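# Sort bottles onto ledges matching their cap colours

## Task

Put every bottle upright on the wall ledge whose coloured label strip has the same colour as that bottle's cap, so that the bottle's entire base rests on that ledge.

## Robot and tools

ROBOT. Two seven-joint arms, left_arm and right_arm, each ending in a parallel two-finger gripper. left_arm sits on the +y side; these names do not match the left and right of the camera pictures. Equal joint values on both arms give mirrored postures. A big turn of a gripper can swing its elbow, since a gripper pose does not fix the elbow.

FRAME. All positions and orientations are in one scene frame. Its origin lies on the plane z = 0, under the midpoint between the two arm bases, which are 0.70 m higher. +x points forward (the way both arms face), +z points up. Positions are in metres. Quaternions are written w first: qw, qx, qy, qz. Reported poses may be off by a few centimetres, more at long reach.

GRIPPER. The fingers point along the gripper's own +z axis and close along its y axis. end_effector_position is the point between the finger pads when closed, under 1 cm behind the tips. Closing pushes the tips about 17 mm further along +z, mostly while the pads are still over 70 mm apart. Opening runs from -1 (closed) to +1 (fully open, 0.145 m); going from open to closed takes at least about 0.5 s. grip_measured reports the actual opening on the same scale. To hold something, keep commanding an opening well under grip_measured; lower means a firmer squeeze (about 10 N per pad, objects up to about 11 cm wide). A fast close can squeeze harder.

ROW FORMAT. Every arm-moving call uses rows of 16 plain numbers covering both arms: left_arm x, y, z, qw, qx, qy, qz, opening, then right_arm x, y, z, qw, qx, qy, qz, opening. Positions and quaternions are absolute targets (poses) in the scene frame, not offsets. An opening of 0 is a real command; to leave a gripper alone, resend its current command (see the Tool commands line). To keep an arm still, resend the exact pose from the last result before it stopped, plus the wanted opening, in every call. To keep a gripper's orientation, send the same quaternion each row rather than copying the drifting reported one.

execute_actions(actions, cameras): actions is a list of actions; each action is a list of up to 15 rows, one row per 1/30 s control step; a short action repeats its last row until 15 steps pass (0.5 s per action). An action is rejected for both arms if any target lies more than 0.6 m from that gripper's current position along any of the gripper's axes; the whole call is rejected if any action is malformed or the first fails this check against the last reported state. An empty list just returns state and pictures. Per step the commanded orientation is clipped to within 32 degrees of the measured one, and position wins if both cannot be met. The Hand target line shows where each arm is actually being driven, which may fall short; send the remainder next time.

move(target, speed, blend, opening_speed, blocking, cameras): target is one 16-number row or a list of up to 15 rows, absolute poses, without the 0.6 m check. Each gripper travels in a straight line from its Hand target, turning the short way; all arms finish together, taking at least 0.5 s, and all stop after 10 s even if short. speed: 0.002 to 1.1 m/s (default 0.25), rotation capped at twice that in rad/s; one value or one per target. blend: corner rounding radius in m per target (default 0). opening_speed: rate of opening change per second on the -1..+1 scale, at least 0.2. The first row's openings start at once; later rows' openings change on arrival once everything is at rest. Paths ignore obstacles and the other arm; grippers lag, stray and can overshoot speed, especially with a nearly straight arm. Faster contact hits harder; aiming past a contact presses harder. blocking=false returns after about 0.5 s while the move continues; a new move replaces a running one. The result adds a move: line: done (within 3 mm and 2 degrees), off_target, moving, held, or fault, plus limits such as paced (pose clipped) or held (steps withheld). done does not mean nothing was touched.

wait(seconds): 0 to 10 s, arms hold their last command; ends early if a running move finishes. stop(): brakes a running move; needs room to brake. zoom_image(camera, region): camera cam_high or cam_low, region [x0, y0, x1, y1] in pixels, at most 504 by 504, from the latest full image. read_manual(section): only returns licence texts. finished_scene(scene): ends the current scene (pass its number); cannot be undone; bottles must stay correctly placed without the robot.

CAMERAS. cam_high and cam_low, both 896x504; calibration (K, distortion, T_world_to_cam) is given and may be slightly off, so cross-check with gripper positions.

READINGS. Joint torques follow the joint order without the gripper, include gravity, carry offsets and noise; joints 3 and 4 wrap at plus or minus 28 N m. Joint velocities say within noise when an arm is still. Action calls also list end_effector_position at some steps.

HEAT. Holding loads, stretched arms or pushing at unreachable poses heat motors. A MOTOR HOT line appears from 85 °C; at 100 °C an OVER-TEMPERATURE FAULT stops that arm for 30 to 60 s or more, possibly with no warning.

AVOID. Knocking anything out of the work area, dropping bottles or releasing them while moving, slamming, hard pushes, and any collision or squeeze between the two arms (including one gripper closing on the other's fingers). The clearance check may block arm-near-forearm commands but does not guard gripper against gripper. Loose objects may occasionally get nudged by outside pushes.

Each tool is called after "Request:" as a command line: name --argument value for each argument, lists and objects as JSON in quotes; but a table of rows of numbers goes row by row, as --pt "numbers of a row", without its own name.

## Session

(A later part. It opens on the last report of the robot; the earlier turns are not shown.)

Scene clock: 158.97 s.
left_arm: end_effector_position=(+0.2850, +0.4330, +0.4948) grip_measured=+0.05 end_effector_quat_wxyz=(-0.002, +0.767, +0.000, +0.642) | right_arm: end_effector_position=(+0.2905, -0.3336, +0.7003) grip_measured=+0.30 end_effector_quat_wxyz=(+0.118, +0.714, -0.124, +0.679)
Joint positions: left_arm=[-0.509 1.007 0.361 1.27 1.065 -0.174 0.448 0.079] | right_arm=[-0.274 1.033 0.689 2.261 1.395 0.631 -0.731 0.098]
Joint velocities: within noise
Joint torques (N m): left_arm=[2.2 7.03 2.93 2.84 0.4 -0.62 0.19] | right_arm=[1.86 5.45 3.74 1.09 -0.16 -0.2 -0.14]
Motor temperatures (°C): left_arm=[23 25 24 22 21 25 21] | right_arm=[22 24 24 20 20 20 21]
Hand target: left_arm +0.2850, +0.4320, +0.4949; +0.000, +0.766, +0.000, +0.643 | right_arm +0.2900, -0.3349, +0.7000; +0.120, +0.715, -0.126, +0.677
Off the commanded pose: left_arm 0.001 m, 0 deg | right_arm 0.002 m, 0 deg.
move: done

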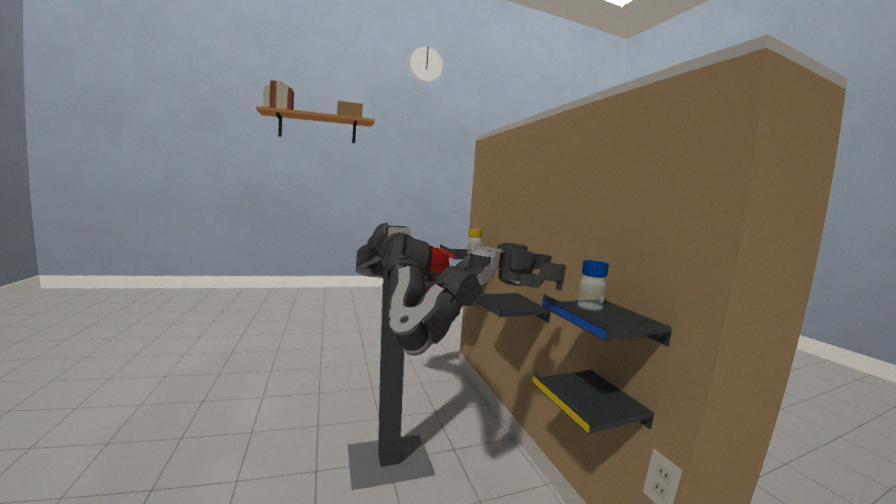

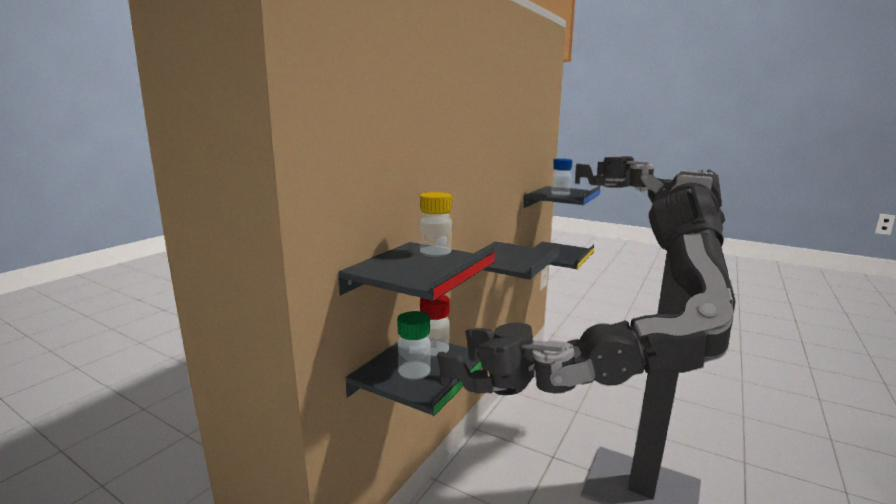

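Request:
move --pt "0.255 0.40 0.56 0 0.749 0 0.663 0.05 0.265 -0.26 0.71 0 0.735 0 0.678 0.3" --pt "0.255 0.33 0.69 0 0.749 0 0.663 1 0.275 -0.23 0.62 -0.1 0.75 0.12 0.64 1" --pt "0.30 0.327 0.69 0 0.749 0 0.663 1 0.275 -0.23 0.62 -0.1 0.75 0.12 0.64 1" --blend 0.02

Request:
zoom_image --camera "cam_low" --region '[380, 170, 560, 300]'

Request:
zoom_image --camera "cam_high" --region '[430, 210, 530, 290]'

Scene clock: 179.57 s.
left_arm: end_effector_position=(+0.2997, +0.3263, +0.6913) grip_measured=+1.00 end_effector_quat_wxyz=(+0.001, +0.748, -0.002, +0.664) | right_arm: end_effector_position=(+0.2728, -0.2231, +0.6213) grip_measured=+1.00 end_effector_quat_wxyz=(-0.113, +0.749, +0.129, +0.640)
Joint positions: left_arm=[-0.986 1.192 1.224 2.074 1.501 0.393 -0.151 0.145] | right_arm=[-0.634 0.904 0.675 2.288 1.105 0.436 0.114 0.145]
Joint velocities: within noise
Joint torques (N m): left_arm=[2.04 4.05 2.33 0.54 0.12 -0.68 -0.05] | right_arm=[1.28 3.2 3.19 0.39 -0.11 -0.45 -0.55]
Motor temperatures (°C): left_arm=[22 25 25 22 21 25 21] | right_arm=[21 24 23 20 20 20 21]
Hand target: left_arm +0.3000, +0.3271, +0.6900; +0.000, +0.749, +0.000, +0.663 | right_arm +0.2749, -0.2300, +0.6200; -0.100, +0.751, +0.120, +0.641
Off the commanded pose: left_arm 0.002 m, 0 deg | right_arm 0.007 m, 2 deg.
move: off_target (right_arm); blend cut to 0 m at target 2

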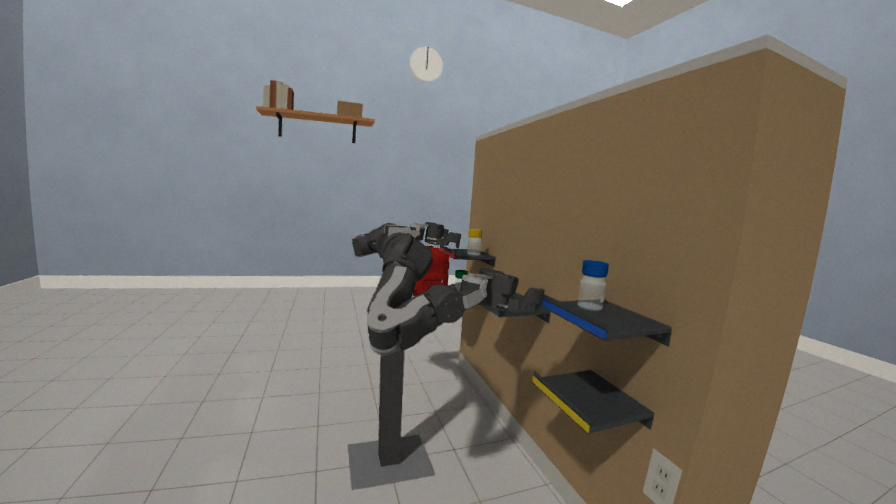

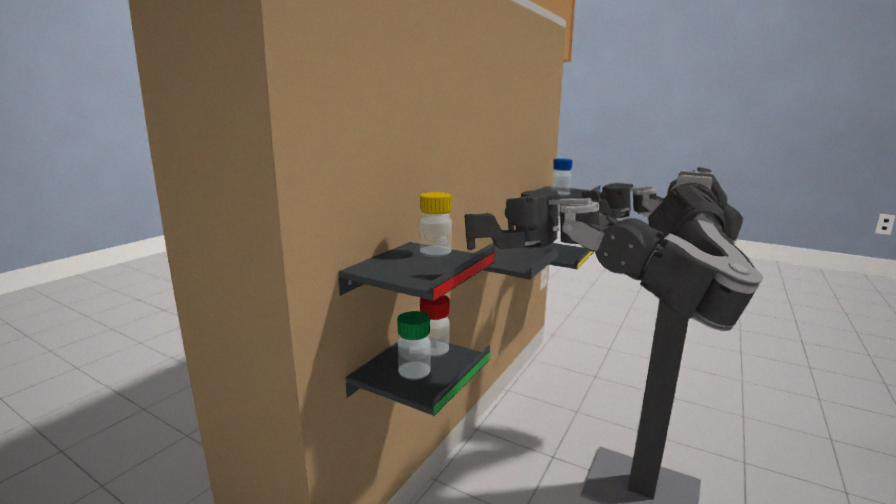

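Scaled by 2.800 from the camera's 896x504 image, which has a finer 1280x720 frame.

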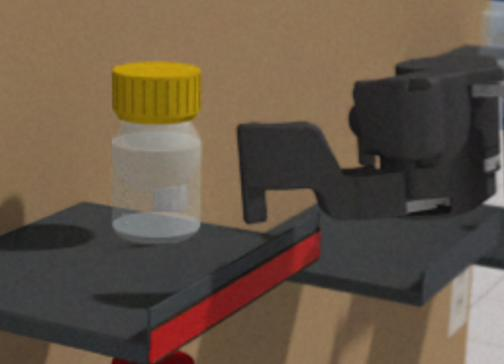

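Scaled by 5.040 from the camera's 896x504 image, which has a finer 1280x720 frame.

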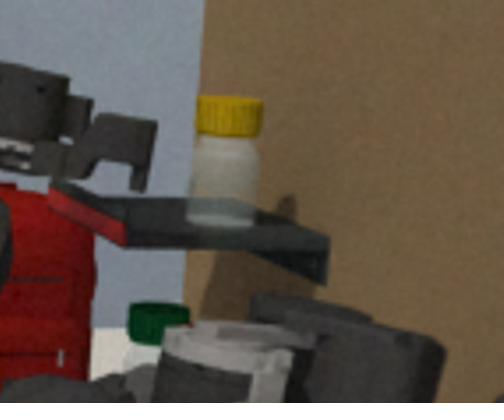

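Request:
move --target '[0.386,0.326,0.683,0,0.749,0,0.663,1,0.275,-0.23,0.62,-0.1,0.75,0.12,0.64,1]' --speed 0.12

Request:
zoom_image --camera "cam_low" --region '[380, 170, 560, 300]'

Request:
zoom_image --camera "cam_high" --region '[430, 210, 530, 290]'

Scene clock: 193.80 s.
left_arm: end_effector_position=(+0.3865, +0.3251, +0.6847) grip_measured=+1.00 end_effector_quat_wxyz=(-0.006, +0.744, -0.011, +0.668) | right_arm: end_effector_position=(+0.2728, -0.2231, +0.6213) grip_measured=+1.00 end_effector_quat_wxyz=(-0.113, +0.749, +0.129, +0.640)
Joint positions: left_arm=[-1.407 1.633 1.425 1.729 1.584 0.125 -0.213 0.145] | right_arm=[-0.634 0.904 0.675 2.288 1.105 0.436 0.114 0.145]
Joint velocities: within noise
Joint torques (N m): left_arm=[4.87 0.88 3.6 0.35 0.1 -0.52 0.03] | right_arm=[1.41 3.47 3.19 0.24 -0.12 -0.43 -0.58]
Motor temperatures (°C): left_arm=[22 24 25 21 21 25 21] | right_arm=[21 24 23 19 20 20 21]
Hand target: left_arm +0.3859, +0.3261, +0.6830; -0.006, +0.746, -0.009, +0.666 | right_arm +0.2749, -0.2300, +0.6200; -0.100, +0.751, +0.120, +0.641
Off the commanded pose: left_arm 0.002 m, 2 deg | right_arm 0.007 m, 2 deg.
joint sent to its limit (left arm) — joint 1 (shoulder pitch), lower limit; joint 5 (forearm roll), upper limit. The joint targets still meet the commanded pose.
move: off_target (right_arm)

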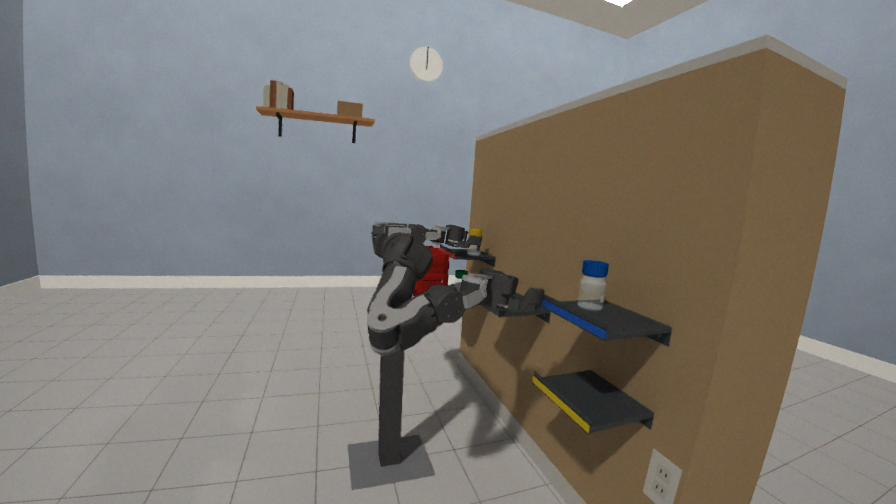

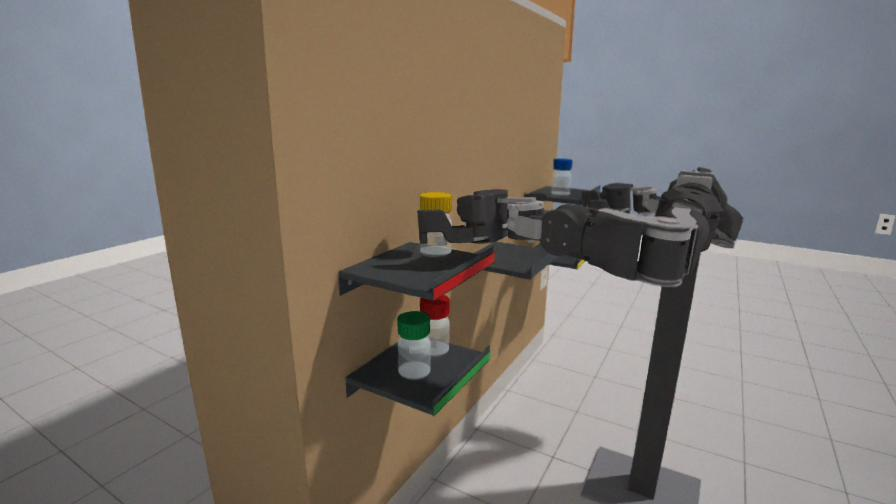

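Scaled by 2.800 from the camera's 896x504 image, which has a finer 1280x720 frame.

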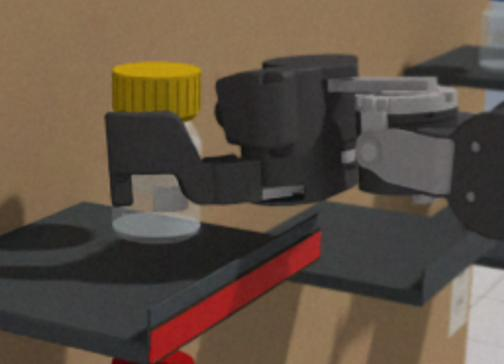

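Scaled by 5.040 from the camera's 896x504 image, which has a finer 1280x720 frame.

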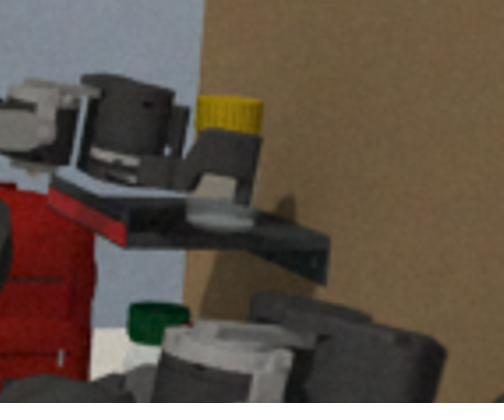

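Request:
move --pt "0.370 0.326 0.683 0 0.749 0 0.663 1 0.275 -0.23 0.62 -0.1 0.75 0.12 0.64 1" --pt "0.370 0.326 0.683 0 0.749 0 0.663 -0.65 0.275 -0.23 0.62 -0.1 0.75 0.12 0.64 1" --pt "0.370 0.326 0.683 0 0.749 0 0.663 -0.8 0.275 -0.23 0.62 -0.1 0.75 0.12 0.64 1" --pt "0.370 0.326 0.73 0 0.749 0 0.663 -0.8 0.275 -0.23 0.62 -0.1 0.75 0.12 0.64 1" --pt "0.35 0.19 0.72 0 0.749 0 0.663 -0.8 0.275 -0.23 0.62 -0.1 0.75 0.12 0.64 1" --speed 0.12 --opening_speed 1.8

Request:
zoom_image --camera "cam_low" --region '[400, 150, 580, 280]'

Request:
zoom_image --camera "cam_high" --region '[430, 210, 550, 310]'

Scene clock: 217.23 s.
left_arm: end_effector_position=(+0.3499, +0.1899, +0.7211) grip_measured=-0.36 end_effector_quat_wxyz=(-0.021, +0.694, -0.033, +0.719) | right_arm: end_effector_position=(+0.2728, -0.2231, +0.6213) grip_measured=+1.00 end_effector_quat_wxyz=(-0.113, +0.749, +0.129, +0.640)
Joint positions: left_arm=[-1.407 1.839 1.501 2.232 1.584 0.081 -0.909 0.049] | right_arm=[-0.634 0.904 0.675 2.288 1.105 0.436 0.114 0.145]
Joint velocities: within noise
Joint torques (N m): left_arm=[4.92 1.36 2.3 -0.09 -0.23 -0.73 -0.13] | right_arm=[1.31 3.28 3.25 0.23 -0.12 -0.44 -0.55]
Motor temperatures (°C): left_arm=[23 23 25 21 21 25 21] | right_arm=[21 23 23 19 20 20 21]
Hand target: left_arm +0.3500, +0.1900, +0.7198; -0.020, +0.695, -0.029, +0.719 | right_arm +0.2749, -0.2300, +0.6200; -0.100, +0.751, +0.120, +0.641
Off the commanded pose: left_arm 0.001 m, 10 deg | right_arm 0.007 m, 2 deg.
joint sent to its limit (left arm) — joint 1 (shoulder pitch), lower limit; joint 5 (forearm roll), upper limit. The joint targets are off in orientation, not in position.
move: off_target (left_arm, right_arm)

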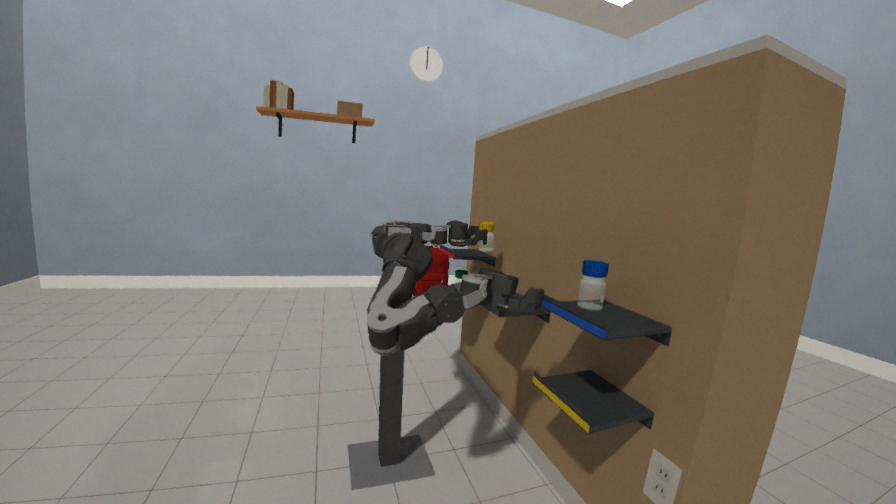

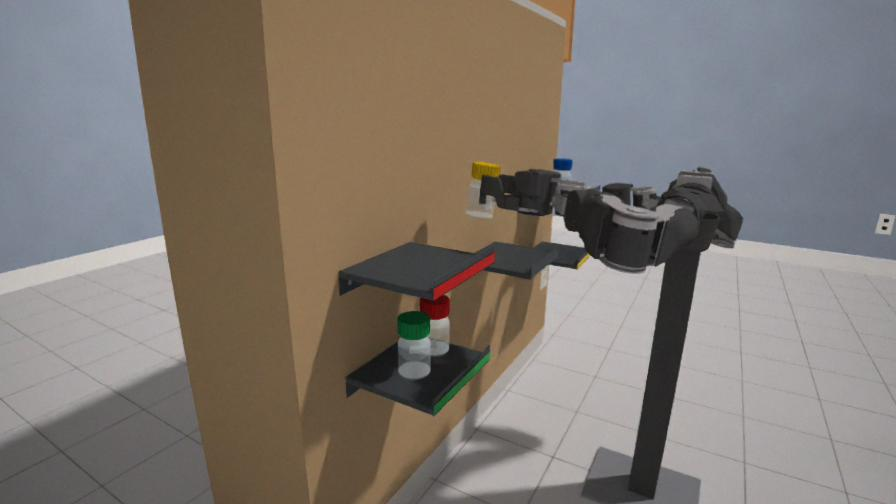

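Scaled by 2.800 from the camera's 896x504 image, which has a finer 1280x720 frame.

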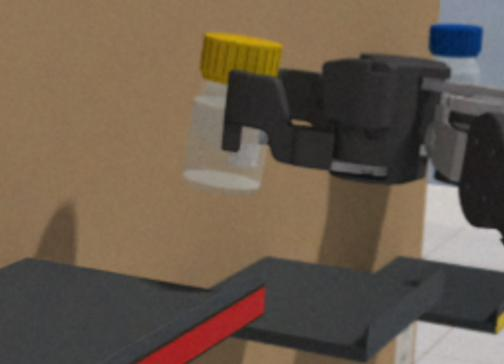

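Scaled by 4.200 from the camera's 896x504 image, which has a finer 1280x720 frame.

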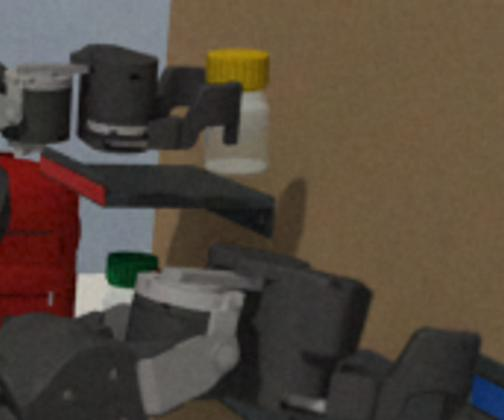

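Request:
move --pt "0.33 0.185 0.66 0.085 0.745 -0.1 0.655 -0.7 0.275 -0.23 0.62 -0.1 0.75 0.12 0.64 1" --pt "0.32 0.17 0.61 0.166 0.740 -0.198 0.621 -0.7 0.275 -0.23 0.62 -0.1 0.75 0.12 0.64 1" --speed 0.12

Request:
zoom_image --camera "cam_low" --region '[400, 190, 580, 320]'

Scene clock: 233.23 s.
left_arm: end_effector_position=(+0.3203, +0.1712, +0.6097) grip_measured=-0.36 end_effector_quat_wxyz=(+0.163, +0.743, -0.197, +0.619) | right_arm: end_effector_position=(+0.2728, -0.2231, +0.6213) grip_measured=+1.00 end_effector_quat_wxyz=(-0.113, +0.749, +0.129, +0.640)
Joint positions: left_arm=[-1.407 1.632 1.085 2.121 1.426 -0.099 -0.113 0.049] | right_arm=[-0.634 0.904 0.675 2.288 1.105 0.436 0.114 0.145]
Joint velocities: within noise
Joint torques (N m): left_arm=[3.94 1.49 2.5 0.94 0.01 -1.01 0.23] | right_arm=[1.44 3.44 3.29 0.27 -0.13 -0.43 -0.55]
Motor temperatures (°C): left_arm=[23 22 25 21 21 25 21] | right_arm=[21 23 23 19 20 20 22]
Hand target: left_arm +0.3200, +0.1701, +0.6100; +0.166, +0.740, -0.198, +0.621 | right_arm +0.2749, -0.2300, +0.6200; -0.100, +0.751, +0.120, +0.641
Off the commanded pose: left_arm 0.001 m, 1 deg | right_arm 0.007 m, 2 deg.
move: off_target (right_arm)

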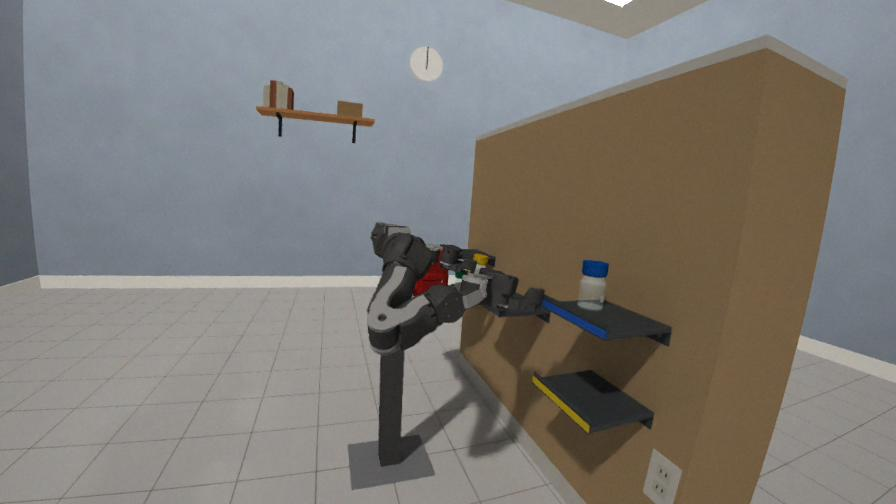

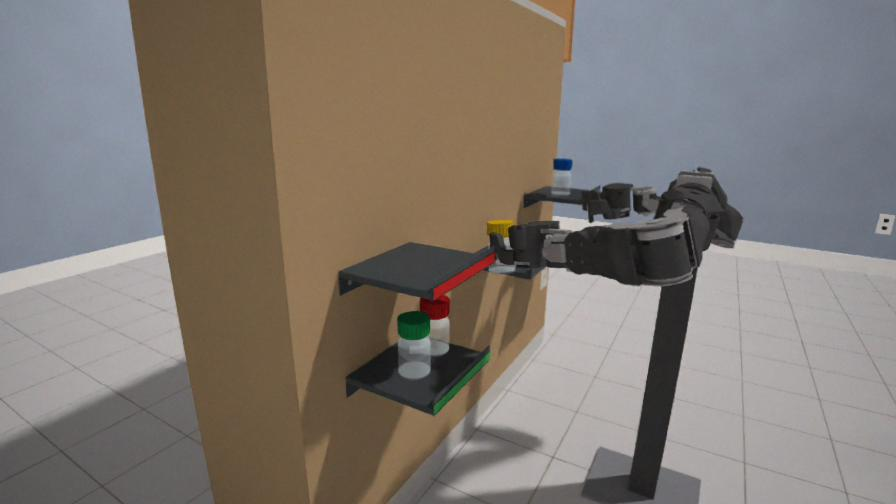

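Scaled by 2.800 from the camera's 896x504 image, which has a finer 1280x720 frame.

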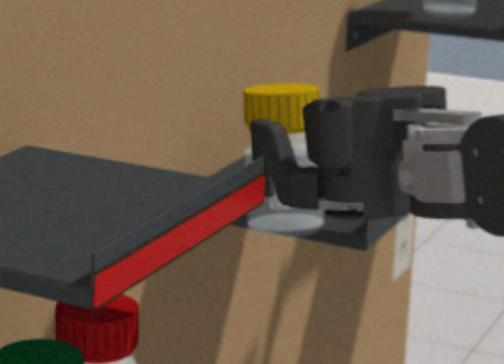

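Request:
move --pt "0.35 0.06 0.615 0.166 0.740 -0.198 0.621 -0.7 0.275 -0.23 0.62 -0.1 0.75 0.12 0.64 1" --pt "0.355 0.035 0.59 0.166 0.740 -0.198 0.621 -0.7 0.275 -0.23 0.62 -0.1 0.75 0.12 0.64 1" --speed '[0.12,0.07]'

Request:
zoom_image --camera "cam_low" --region '[440, 190, 580, 290]'

Request:
zoom_image --camera "cam_high" --region '[440, 230, 560, 330]'

Scene clock: 247.17 s.
left_arm: end_effector_position=(+0.3235, +0.0742, +0.6047) grip_measured=-0.36 end_effector_quat_wxyz=(+0.244, +0.742, -0.278, +0.559) | right_arm: end_effector_position=(+0.2728, -0.2231, +0.6213) grip_measured=+1.00 end_effector_quat_wxyz=(-0.113, +0.749, +0.129, +0.640)
Joint positions: left_arm=[-1.407 2.011 1.108 2.093 1.574 -0.061 -0.18 0.049] | right_arm=[-0.634 0.904 0.675 2.288 1.105 0.436 0.114 0.145]
Joint velocities: within noise
Joint torques (N m): left_arm=[5.76 0.83 2.55 0.99 -0.04 -0.99 0.24] | right_arm=[1.36 3.6 3.15 0.28 -0.12 -0.41 -0.57]
Motor temperatures (°C): left_arm=[22 22 25 21 21 26 21] | right_arm=[21 23 23 19 20 20 22]
Hand target: left_arm +0.3226, +0.0732, +0.6048; +0.247, +0.740, -0.278, +0.560 | right_arm +0.2749, -0.2300, +0.6200; -0.100, +0.751, +0.120, +0.641
Off the commanded pose: left_arm 0.052 m, 15 deg | right_arm 0.007 m, 2 deg.
joint sent to its limit (left arm) — joint 1 (shoulder pitch), lower limit; joint 2 (shoulder roll), upper limit. The joint targets are off in position and orientation.
move: off_target (left_arm, right_arm)

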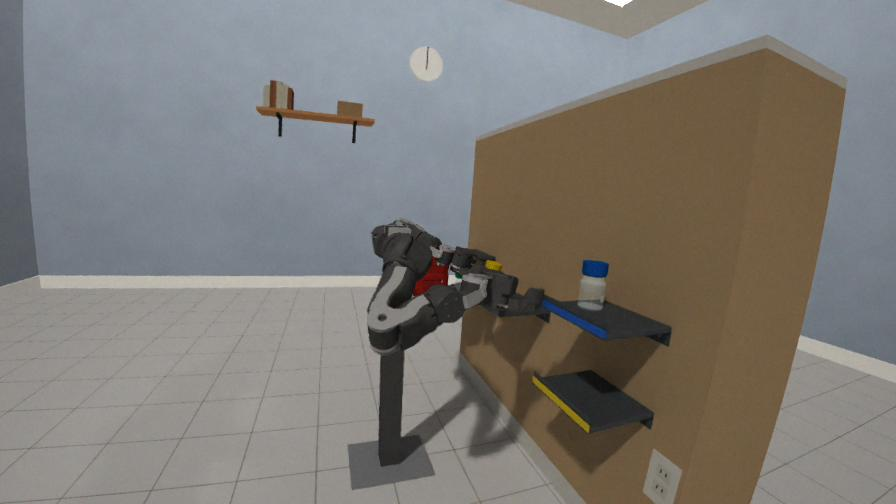

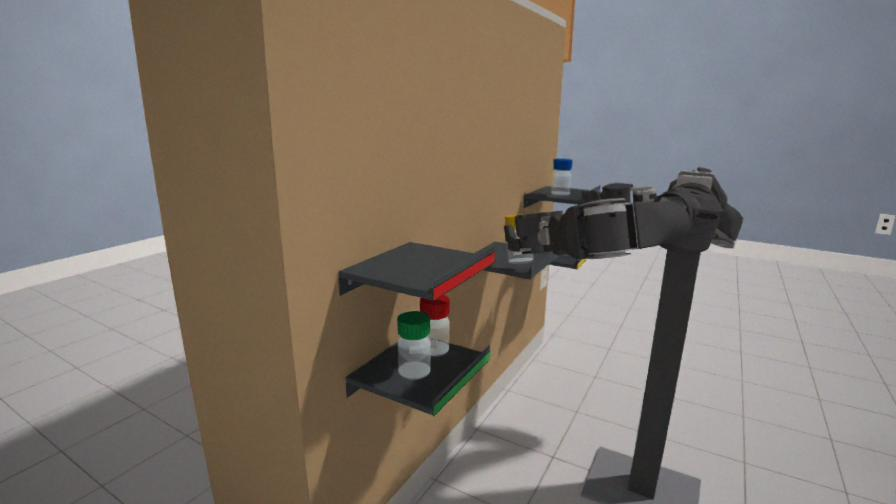

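Scaled by 3.600 from the camera's 896x504 image, which has a finer 1280x720 frame.

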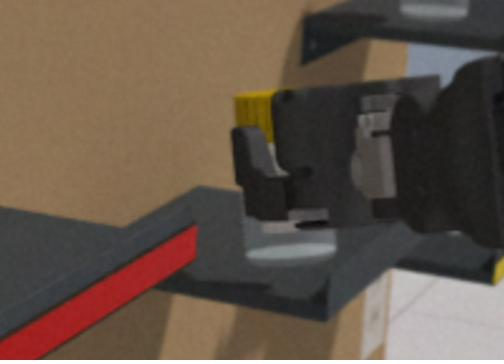

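Scaled by 4.200 from the camera's 896x504 image, which has a finer 1280x720 frame.

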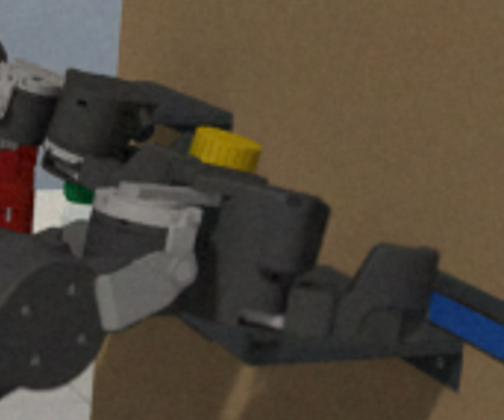

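Request:
move --pt "0.32 0.17 0.62 0.166 0.740 -0.198 0.621 -0.7 0.275 -0.23 0.62 -0.1 0.75 0.12 0.64 1" --pt "0.31 0.185 0.60 0.083 0.762 -0.1 0.635 -0.7 0.275 -0.23 0.62 -0.1 0.75 0.12 0.64 1" --pt "0.28 0.20 0.50 0 0.766 0 0.643 -0.7 0.275 -0.23 0.62 -0.1 0.75 0.12 0.64 1" --pt "0.30 0.20 0.42 0 0.766 0 0.643 -0.7 0.275 -0.23 0.62 -0.1 0.75 0.12 0.64 1" --speed 0.15

Scene clock: 269.47 s.
left_arm: end_effector_position=(+0.2926, +0.2061, +0.4293) grip_measured=-0.36 end_effector_quat_wxyz=(+0.110, +0.894, -0.205, +0.383) | right_arm: end_effector_position=(+0.2728, -0.2231, +0.6213) grip_measured=+1.00 end_effector_quat_wxyz=(-0.113, +0.749, +0.129, +0.640)
Joint positions: left_arm=[-1.407 2.01 0.492 1.814 1.584 -0.184 -0.137 0.049] | right_arm=[-0.634 0.904 0.675 2.288 1.105 0.436 0.114 0.145]
Joint velocities: within noise
Joint torques (N m): left_arm=[5.34 1.15 2.8 0.58 0.12 -0.61 0.29] | right_arm=[1.25 3.39 3.21 0.29 -0.13 -0.45 -0.55]
Motor temperatures (°C): left_arm=[23 22 25 21 21 26 21] | right_arm=[21 23 23 19 20 20 22]
Hand target: left_arm +0.2932, +0.2051, +0.4299; +0.113, +0.893, -0.205, +0.384 | right_arm +0.2749, -0.2300, +0.6200; -0.100, +0.751, +0.120, +0.641
Off the commanded pose: left_arm 0.013 m, 43 deg; orientation clipped | right_arm 0.007 m, 2 deg.
joint sent to its limit (left arm) — joint 1 (shoulder pitch), lower limit; joint 2 (shoulder roll), upper limit; joint 5 (forearm roll), upper limit. The joint targets are off in position and orientation.
move: off_target (left_arm, right_arm); limits=paced

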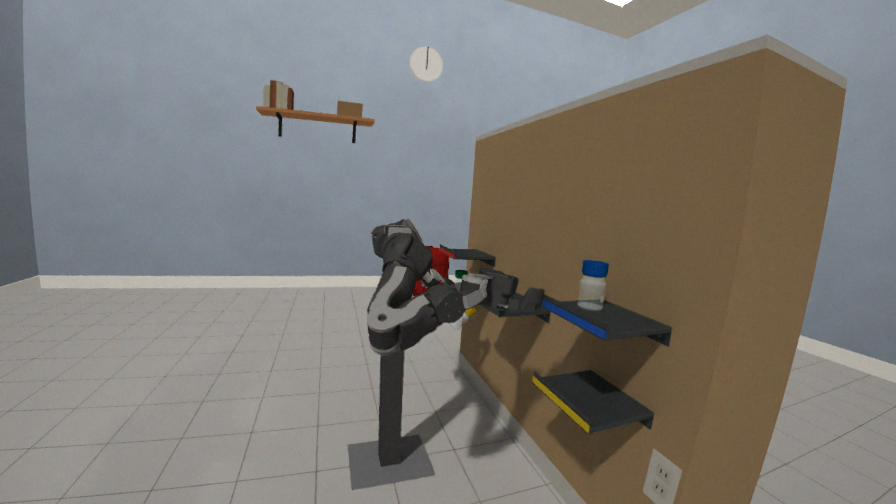

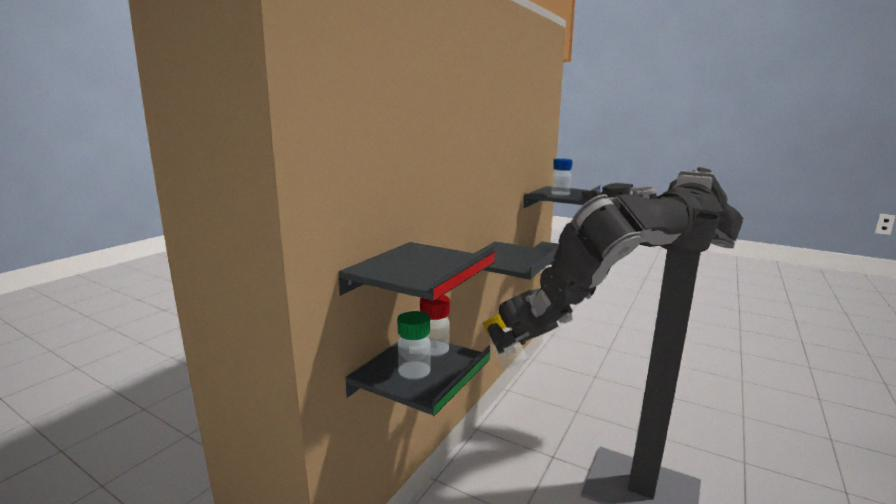

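Request:
move --pt "0.23 0.22 0.45 0.0 0.766 0 0.643 -0.7 0.275 -0.23 0.62 -0.1 0.75 0.12 0.64 1" --pt "0.215 0.34 0.46 0 0.766 0 0.643 -0.7 0.275 -0.23 0.62 -0.1 0.75 0.12 0.64 1" --pt "0.215 0.46 0.45 0 0.766 0 0.643 -0.7 0.275 -0.23 0.62 -0.1 0.75 0.12 0.64 1" --speed 0.15 --blend 0.02

Scene clock: 300.30 s.
left_arm: end_effector_position=(+0.2148, +0.4609, +0.4494) grip_measured=-0.36 end_effector_quat_wxyz=(-0.001, +0.769, -0.001, +0.640) | right_arm: end_effector_position=(+0.2728, -0.2231, +0.6213) grip_measured=+1.00 end_effector_quat_wxyz=(-0.113, +0.749, +0.129, +0.640)
Joint positions: left_arm=[-0.718 1.148 0.05 1.022 1.5 -0.627 0.65 0.048] | right_arm=[-0.634 0.904 0.675 2.288 1.105 0.436 0.114 0.145]
Joint velocities: within noise
Joint torques (N m): left_arm=[1.46 6.16 2.29 0.5 0.45 -0.62 0.24] | right_arm=[1.36 3.47 3.19 0.28 -0.12 -0.44 -0.53]
Motor temperatures (°C): left_arm=[23 22 25 21 21 25 21] | right_arm=[21 23 23 19 20 20 22]
Hand target: left_arm +0.2149, +0.4600, +0.4499; +0.000, +0.766, +0.000, +0.643 | right_arm +0.2749, -0.2300, +0.6200; -0.100, +0.751, +0.120, +0.641
Off the commanded pose: left_arm 0.001 m, 1 deg | right_arm 0.007 m, 2 deg.
move: off_target (right_arm)

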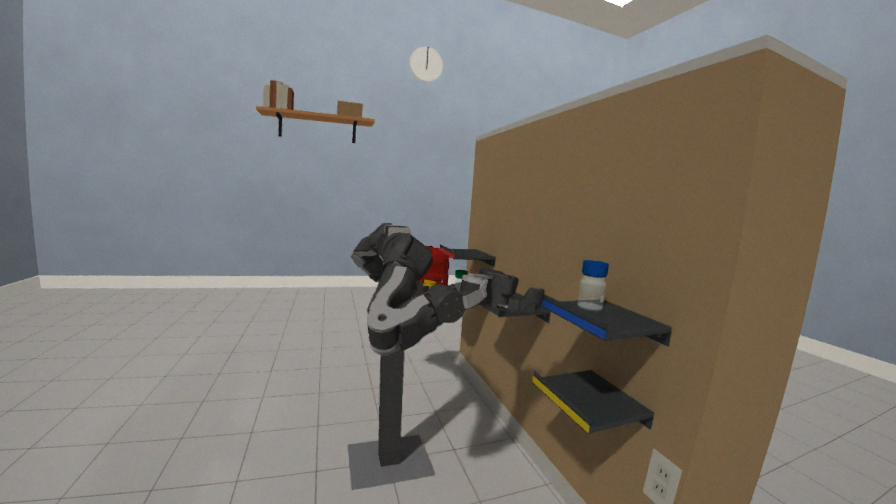

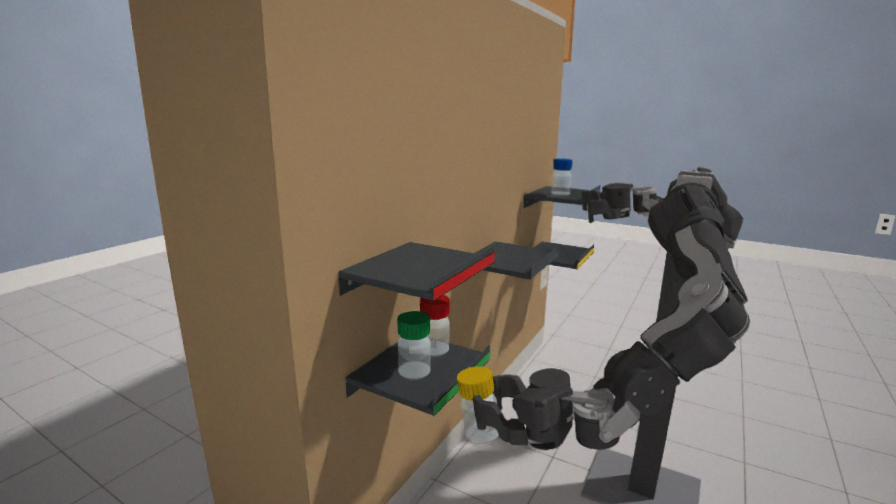

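Request:
move --pt "0.22 0.33 0.40 0.083 0.762 -0.1 0.635 -0.7 0.275 -0.23 0.62 -0.1 0.75 0.12 0.64 1" --pt "0.27 0.20 0.38 0.166 0.740 -0.198 0.621 -0.7 0.275 -0.23 0.62 -0.1 0.75 0.12 0.64 1" --pt "0.32 0.175 0.45 0.166 0.740 -0.198 0.621 -0.7 0.275 -0.23 0.62 -0.1 0.75 0.12 0.64 1" --speed 0.18 --blend 0.02

Scene clock: 313.20 s.
left_arm: end_effector_position=(+0.3190, +0.1741, +0.4483) grip_measured=-0.36 end_effector_quat_wxyz=(+0.167, +0.742, -0.200, +0.617) | right_arm: end_effector_position=(+0.2728, -0.2231, +0.6213) grip_measured=+1.00 end_effector_quat_wxyz=(-0.113, +0.749, +0.129, +0.640)
Joint positions: left_arm=[-0.065 0.877 -0.451 1.617 0.758 -0.191 0.175 0.048] | right_arm=[-0.634 0.904 0.675 2.288 1.105 0.436 0.114 0.145]
Joint velocities: within noise
Joint torques (N m): left_arm=[4.21 4.26 2.82 3.92 0.26 -0.81 0.02] | right_arm=[1.36 3.44 3.22 0.27 -0.12 -0.42 -0.56]
Motor temperatures (°C): left_arm=[22 23 25 21 21 25 21] | right_arm=[21 23 23 19 20 20 22]
Hand target: left_arm +0.3200, +0.1750, +0.4500; +0.166, +0.740, -0.198, +0.621 | right_arm +0.2749, -0.2300, +0.6200; -0.100, +0.751, +0.120, +0.641
Off the commanded pose: left_arm 0.002 m, 1 deg | right_arm 0.007 m, 2 deg.
move: off_target (right_arm)

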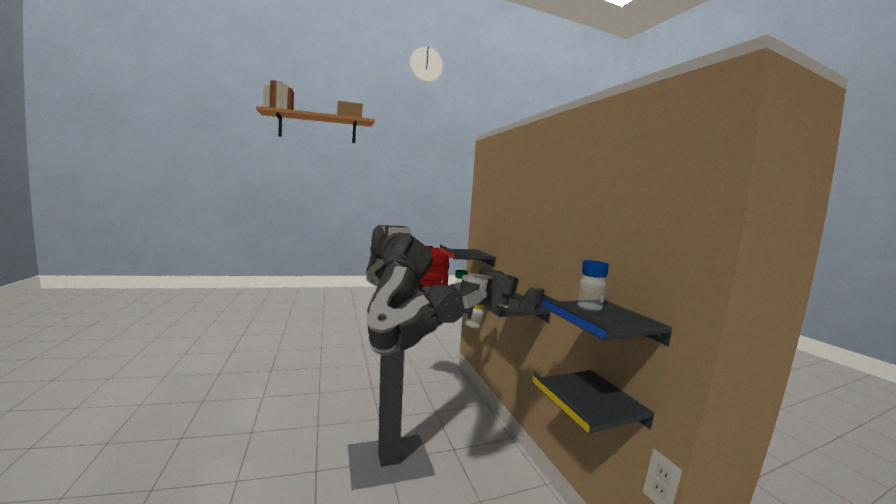

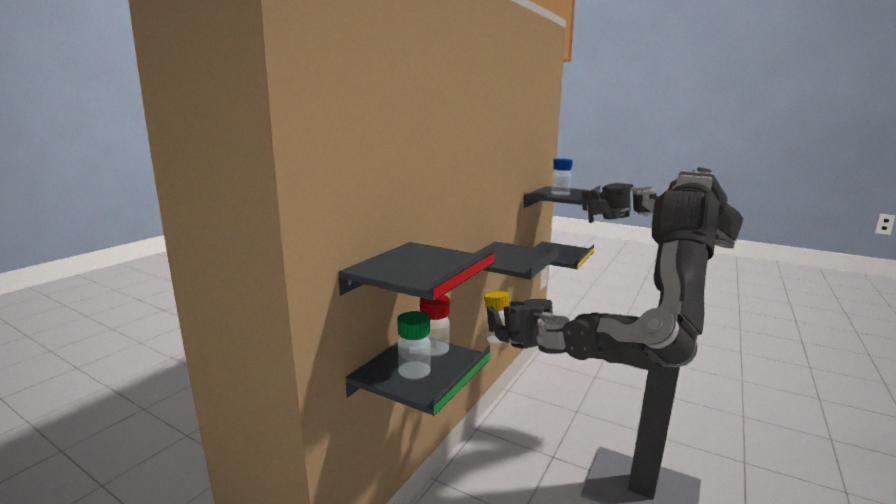

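Request:
move --pt "0.335 0.185 0.62 0.166 0.740 -0.198 0.621 -0.7 0.275 -0.23 0.62 -0.1 0.75 0.12 0.64 1" --pt "0.355 0.05 0.62 0.166 0.740 -0.198 0.621 -0.7 0.275 -0.23 0.62 -0.1 0.75 0.12 0.64 1" --pt "0.355 0.04 0.592 0.166 0.740 -0.198 0.621 -0.7 0.275 -0.23 0.62 -0.1 0.75 0.12 0.64 1" --speed '[0.18,0.15,0.06]'

Request:
zoom_image --camera "cam_low" --region '[440, 190, 580, 290]'

Request:
zoom_image --camera "cam_high" --region '[440, 230, 560, 330]'

Scene clock: 324.80 s.
left_arm: end_effector_position=(+0.3547, +0.0409, +0.5908) grip_measured=-0.36 end_effector_quat_wxyz=(+0.163, +0.743, -0.199, +0.618) | right_arm: end_effector_position=(+0.2728, -0.2231, +0.6213) grip_measured=+1.00 end_effector_quat_wxyz=(-0.113, +0.749, +0.129, +0.640)
Joint positions: left_arm=[0.514 0.586 -0.684 2.026 0.911 0.57 -0.404 0.048] | right_arm=[-0.634 0.904 0.675 2.288 1.105 0.436 0.114 0.145]
Joint velocities: within noise
Joint torques (N m): left_arm=[6.69 0.54 1.91 3.21 -0.17 -0.96 0.23] | right_arm=[1.33 3.47 3.22 0.35 -0.11 -0.43 -0.58]
Motor temperatures (°C): left_arm=[23 23 25 21 21 26 21] | right_arm=[21 23 23 19 20 20 22]
Hand target: left_arm +0.3549, +0.0399, +0.5919; +0.166, +0.740, -0.198, +0.621 | right_arm +0.2749, -0.2300, +0.6200; -0.100, +0.751, +0.120, +0.641
Off the commanded pose: left_arm 0.002 m, 1 deg | right_arm 0.007 m, 2 deg.
move: off_target (right_arm)

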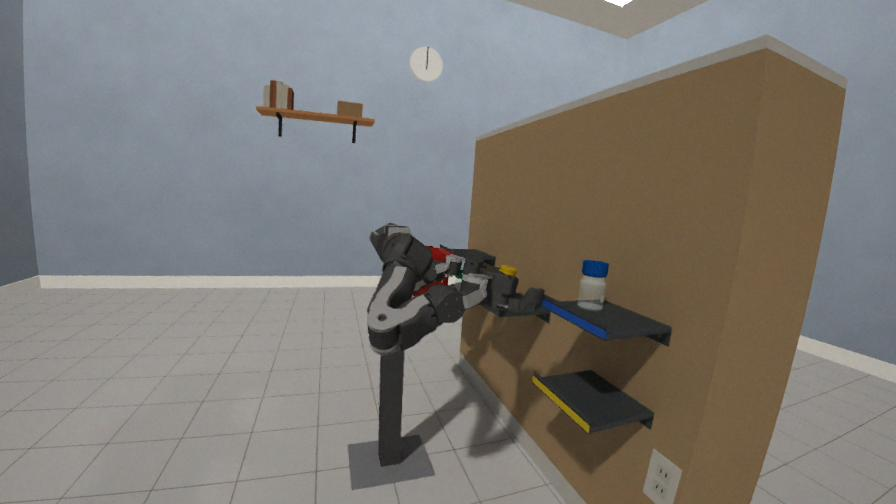

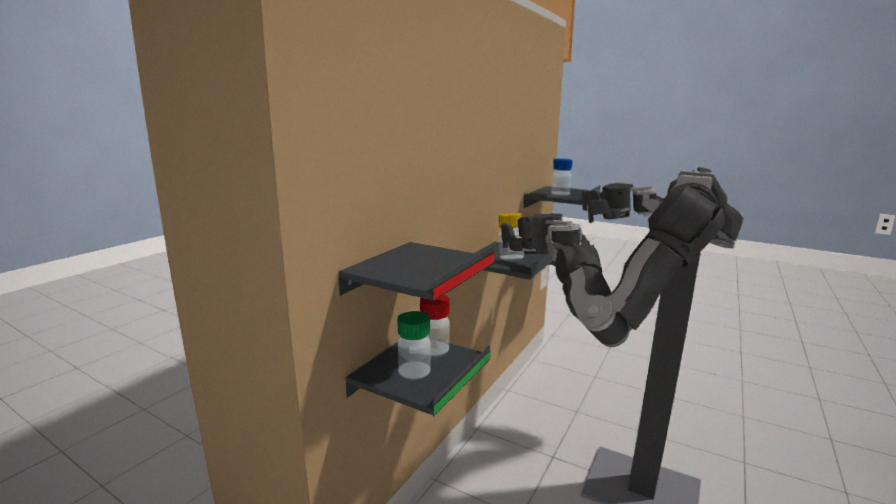

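Scaled by 3.600 from the camera's 896x504 image, which has a finer 1280x720 frame.

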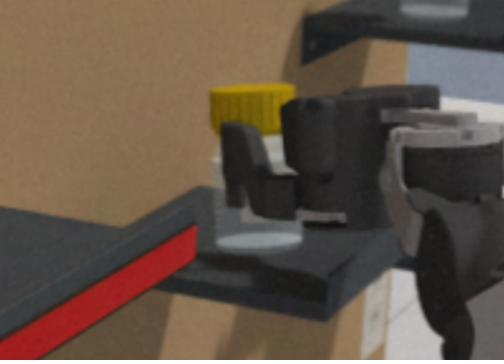

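Scaled by 4.200 from the camera's 896x504 image, which has a finer 1280x720 frame.

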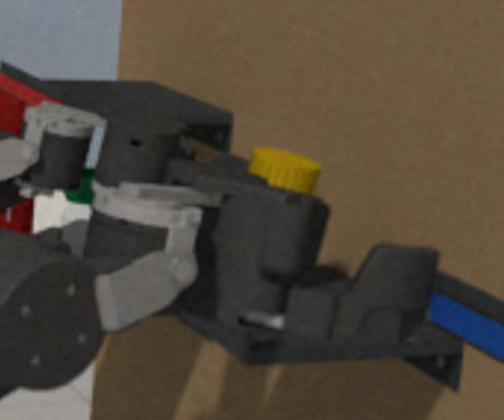

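Request:
move --pt "0.355 0.04 0.576 0.166 0.740 -0.198 0.621 -0.7 0.275 -0.23 0.62 -0.1 0.75 0.12 0.64 1" --speed 0.05

Request:
zoom_image --camera "cam_low" --region '[440, 190, 580, 290]'

Scene clock: 330.10 s.
left_arm: end_effector_position=(+0.3556, +0.0400, +0.5859) grip_measured=-0.36 end_effector_quat_wxyz=(+0.168, +0.729, -0.194, +0.635) | right_arm: end_effector_position=(+0.2728, -0.2231, +0.6213) grip_measured=+1.00 end_effector_quat_wxyz=(-0.113, +0.749, +0.129, +0.640)
Joint positions: left_arm=[0.492 0.598 -0.715 2.003 0.866 0.467 -0.384 0.048] | right_arm=[-0.634 0.904 0.675 2.288 1.105 0.436 0.114 0.145]
Joint velocities: within noise
Joint torques (N m): left_arm=[5.29 1.65 0.64 1.83 0.17 -0.09 0.15] | right_arm=[1.36 3.47 3.22 0.16 -0.13 -0.43 -0.57]
Motor temperatures (°C): left_arm=[23 23 25 21 21 26 21] | right_arm=[21 23 23 19 20 20 22]
Hand target: left_arm +0.3548, +0.0400, +0.5761; +0.166, +0.740, -0.198, +0.621 | right_arm +0.2749, -0.2300, +0.6200; -0.100, +0.751, +0.120, +0.641
Off the commanded pose: left_arm 0.010 m, 2 deg | right_arm 0.007 m, 2 deg.
move: off_target (left_arm, right_arm)

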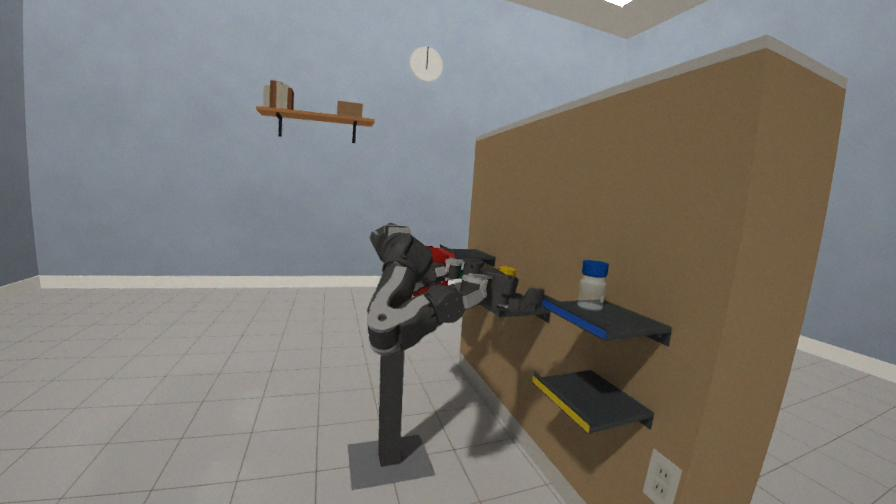

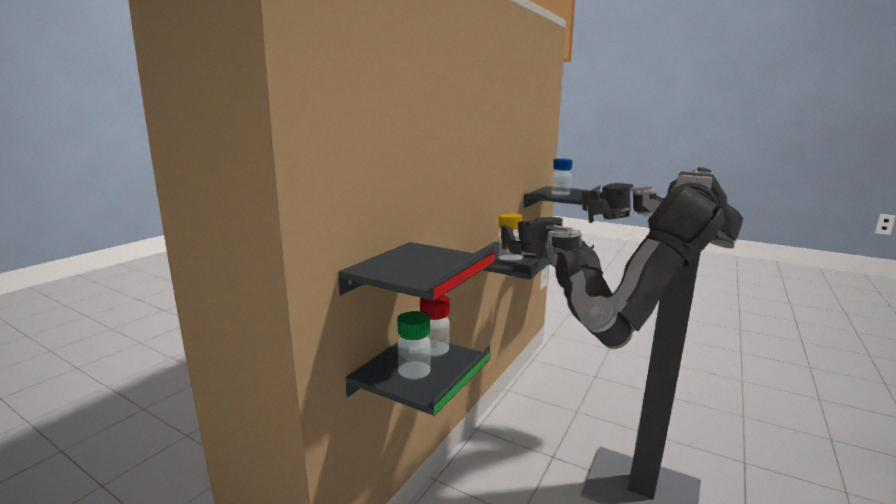

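Scaled by 3.600 from the camera's 896x504 image, which has a finer 1280x720 frame.

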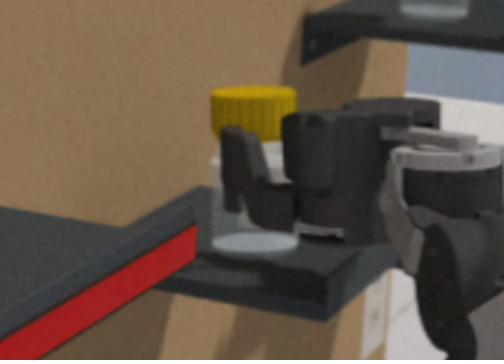

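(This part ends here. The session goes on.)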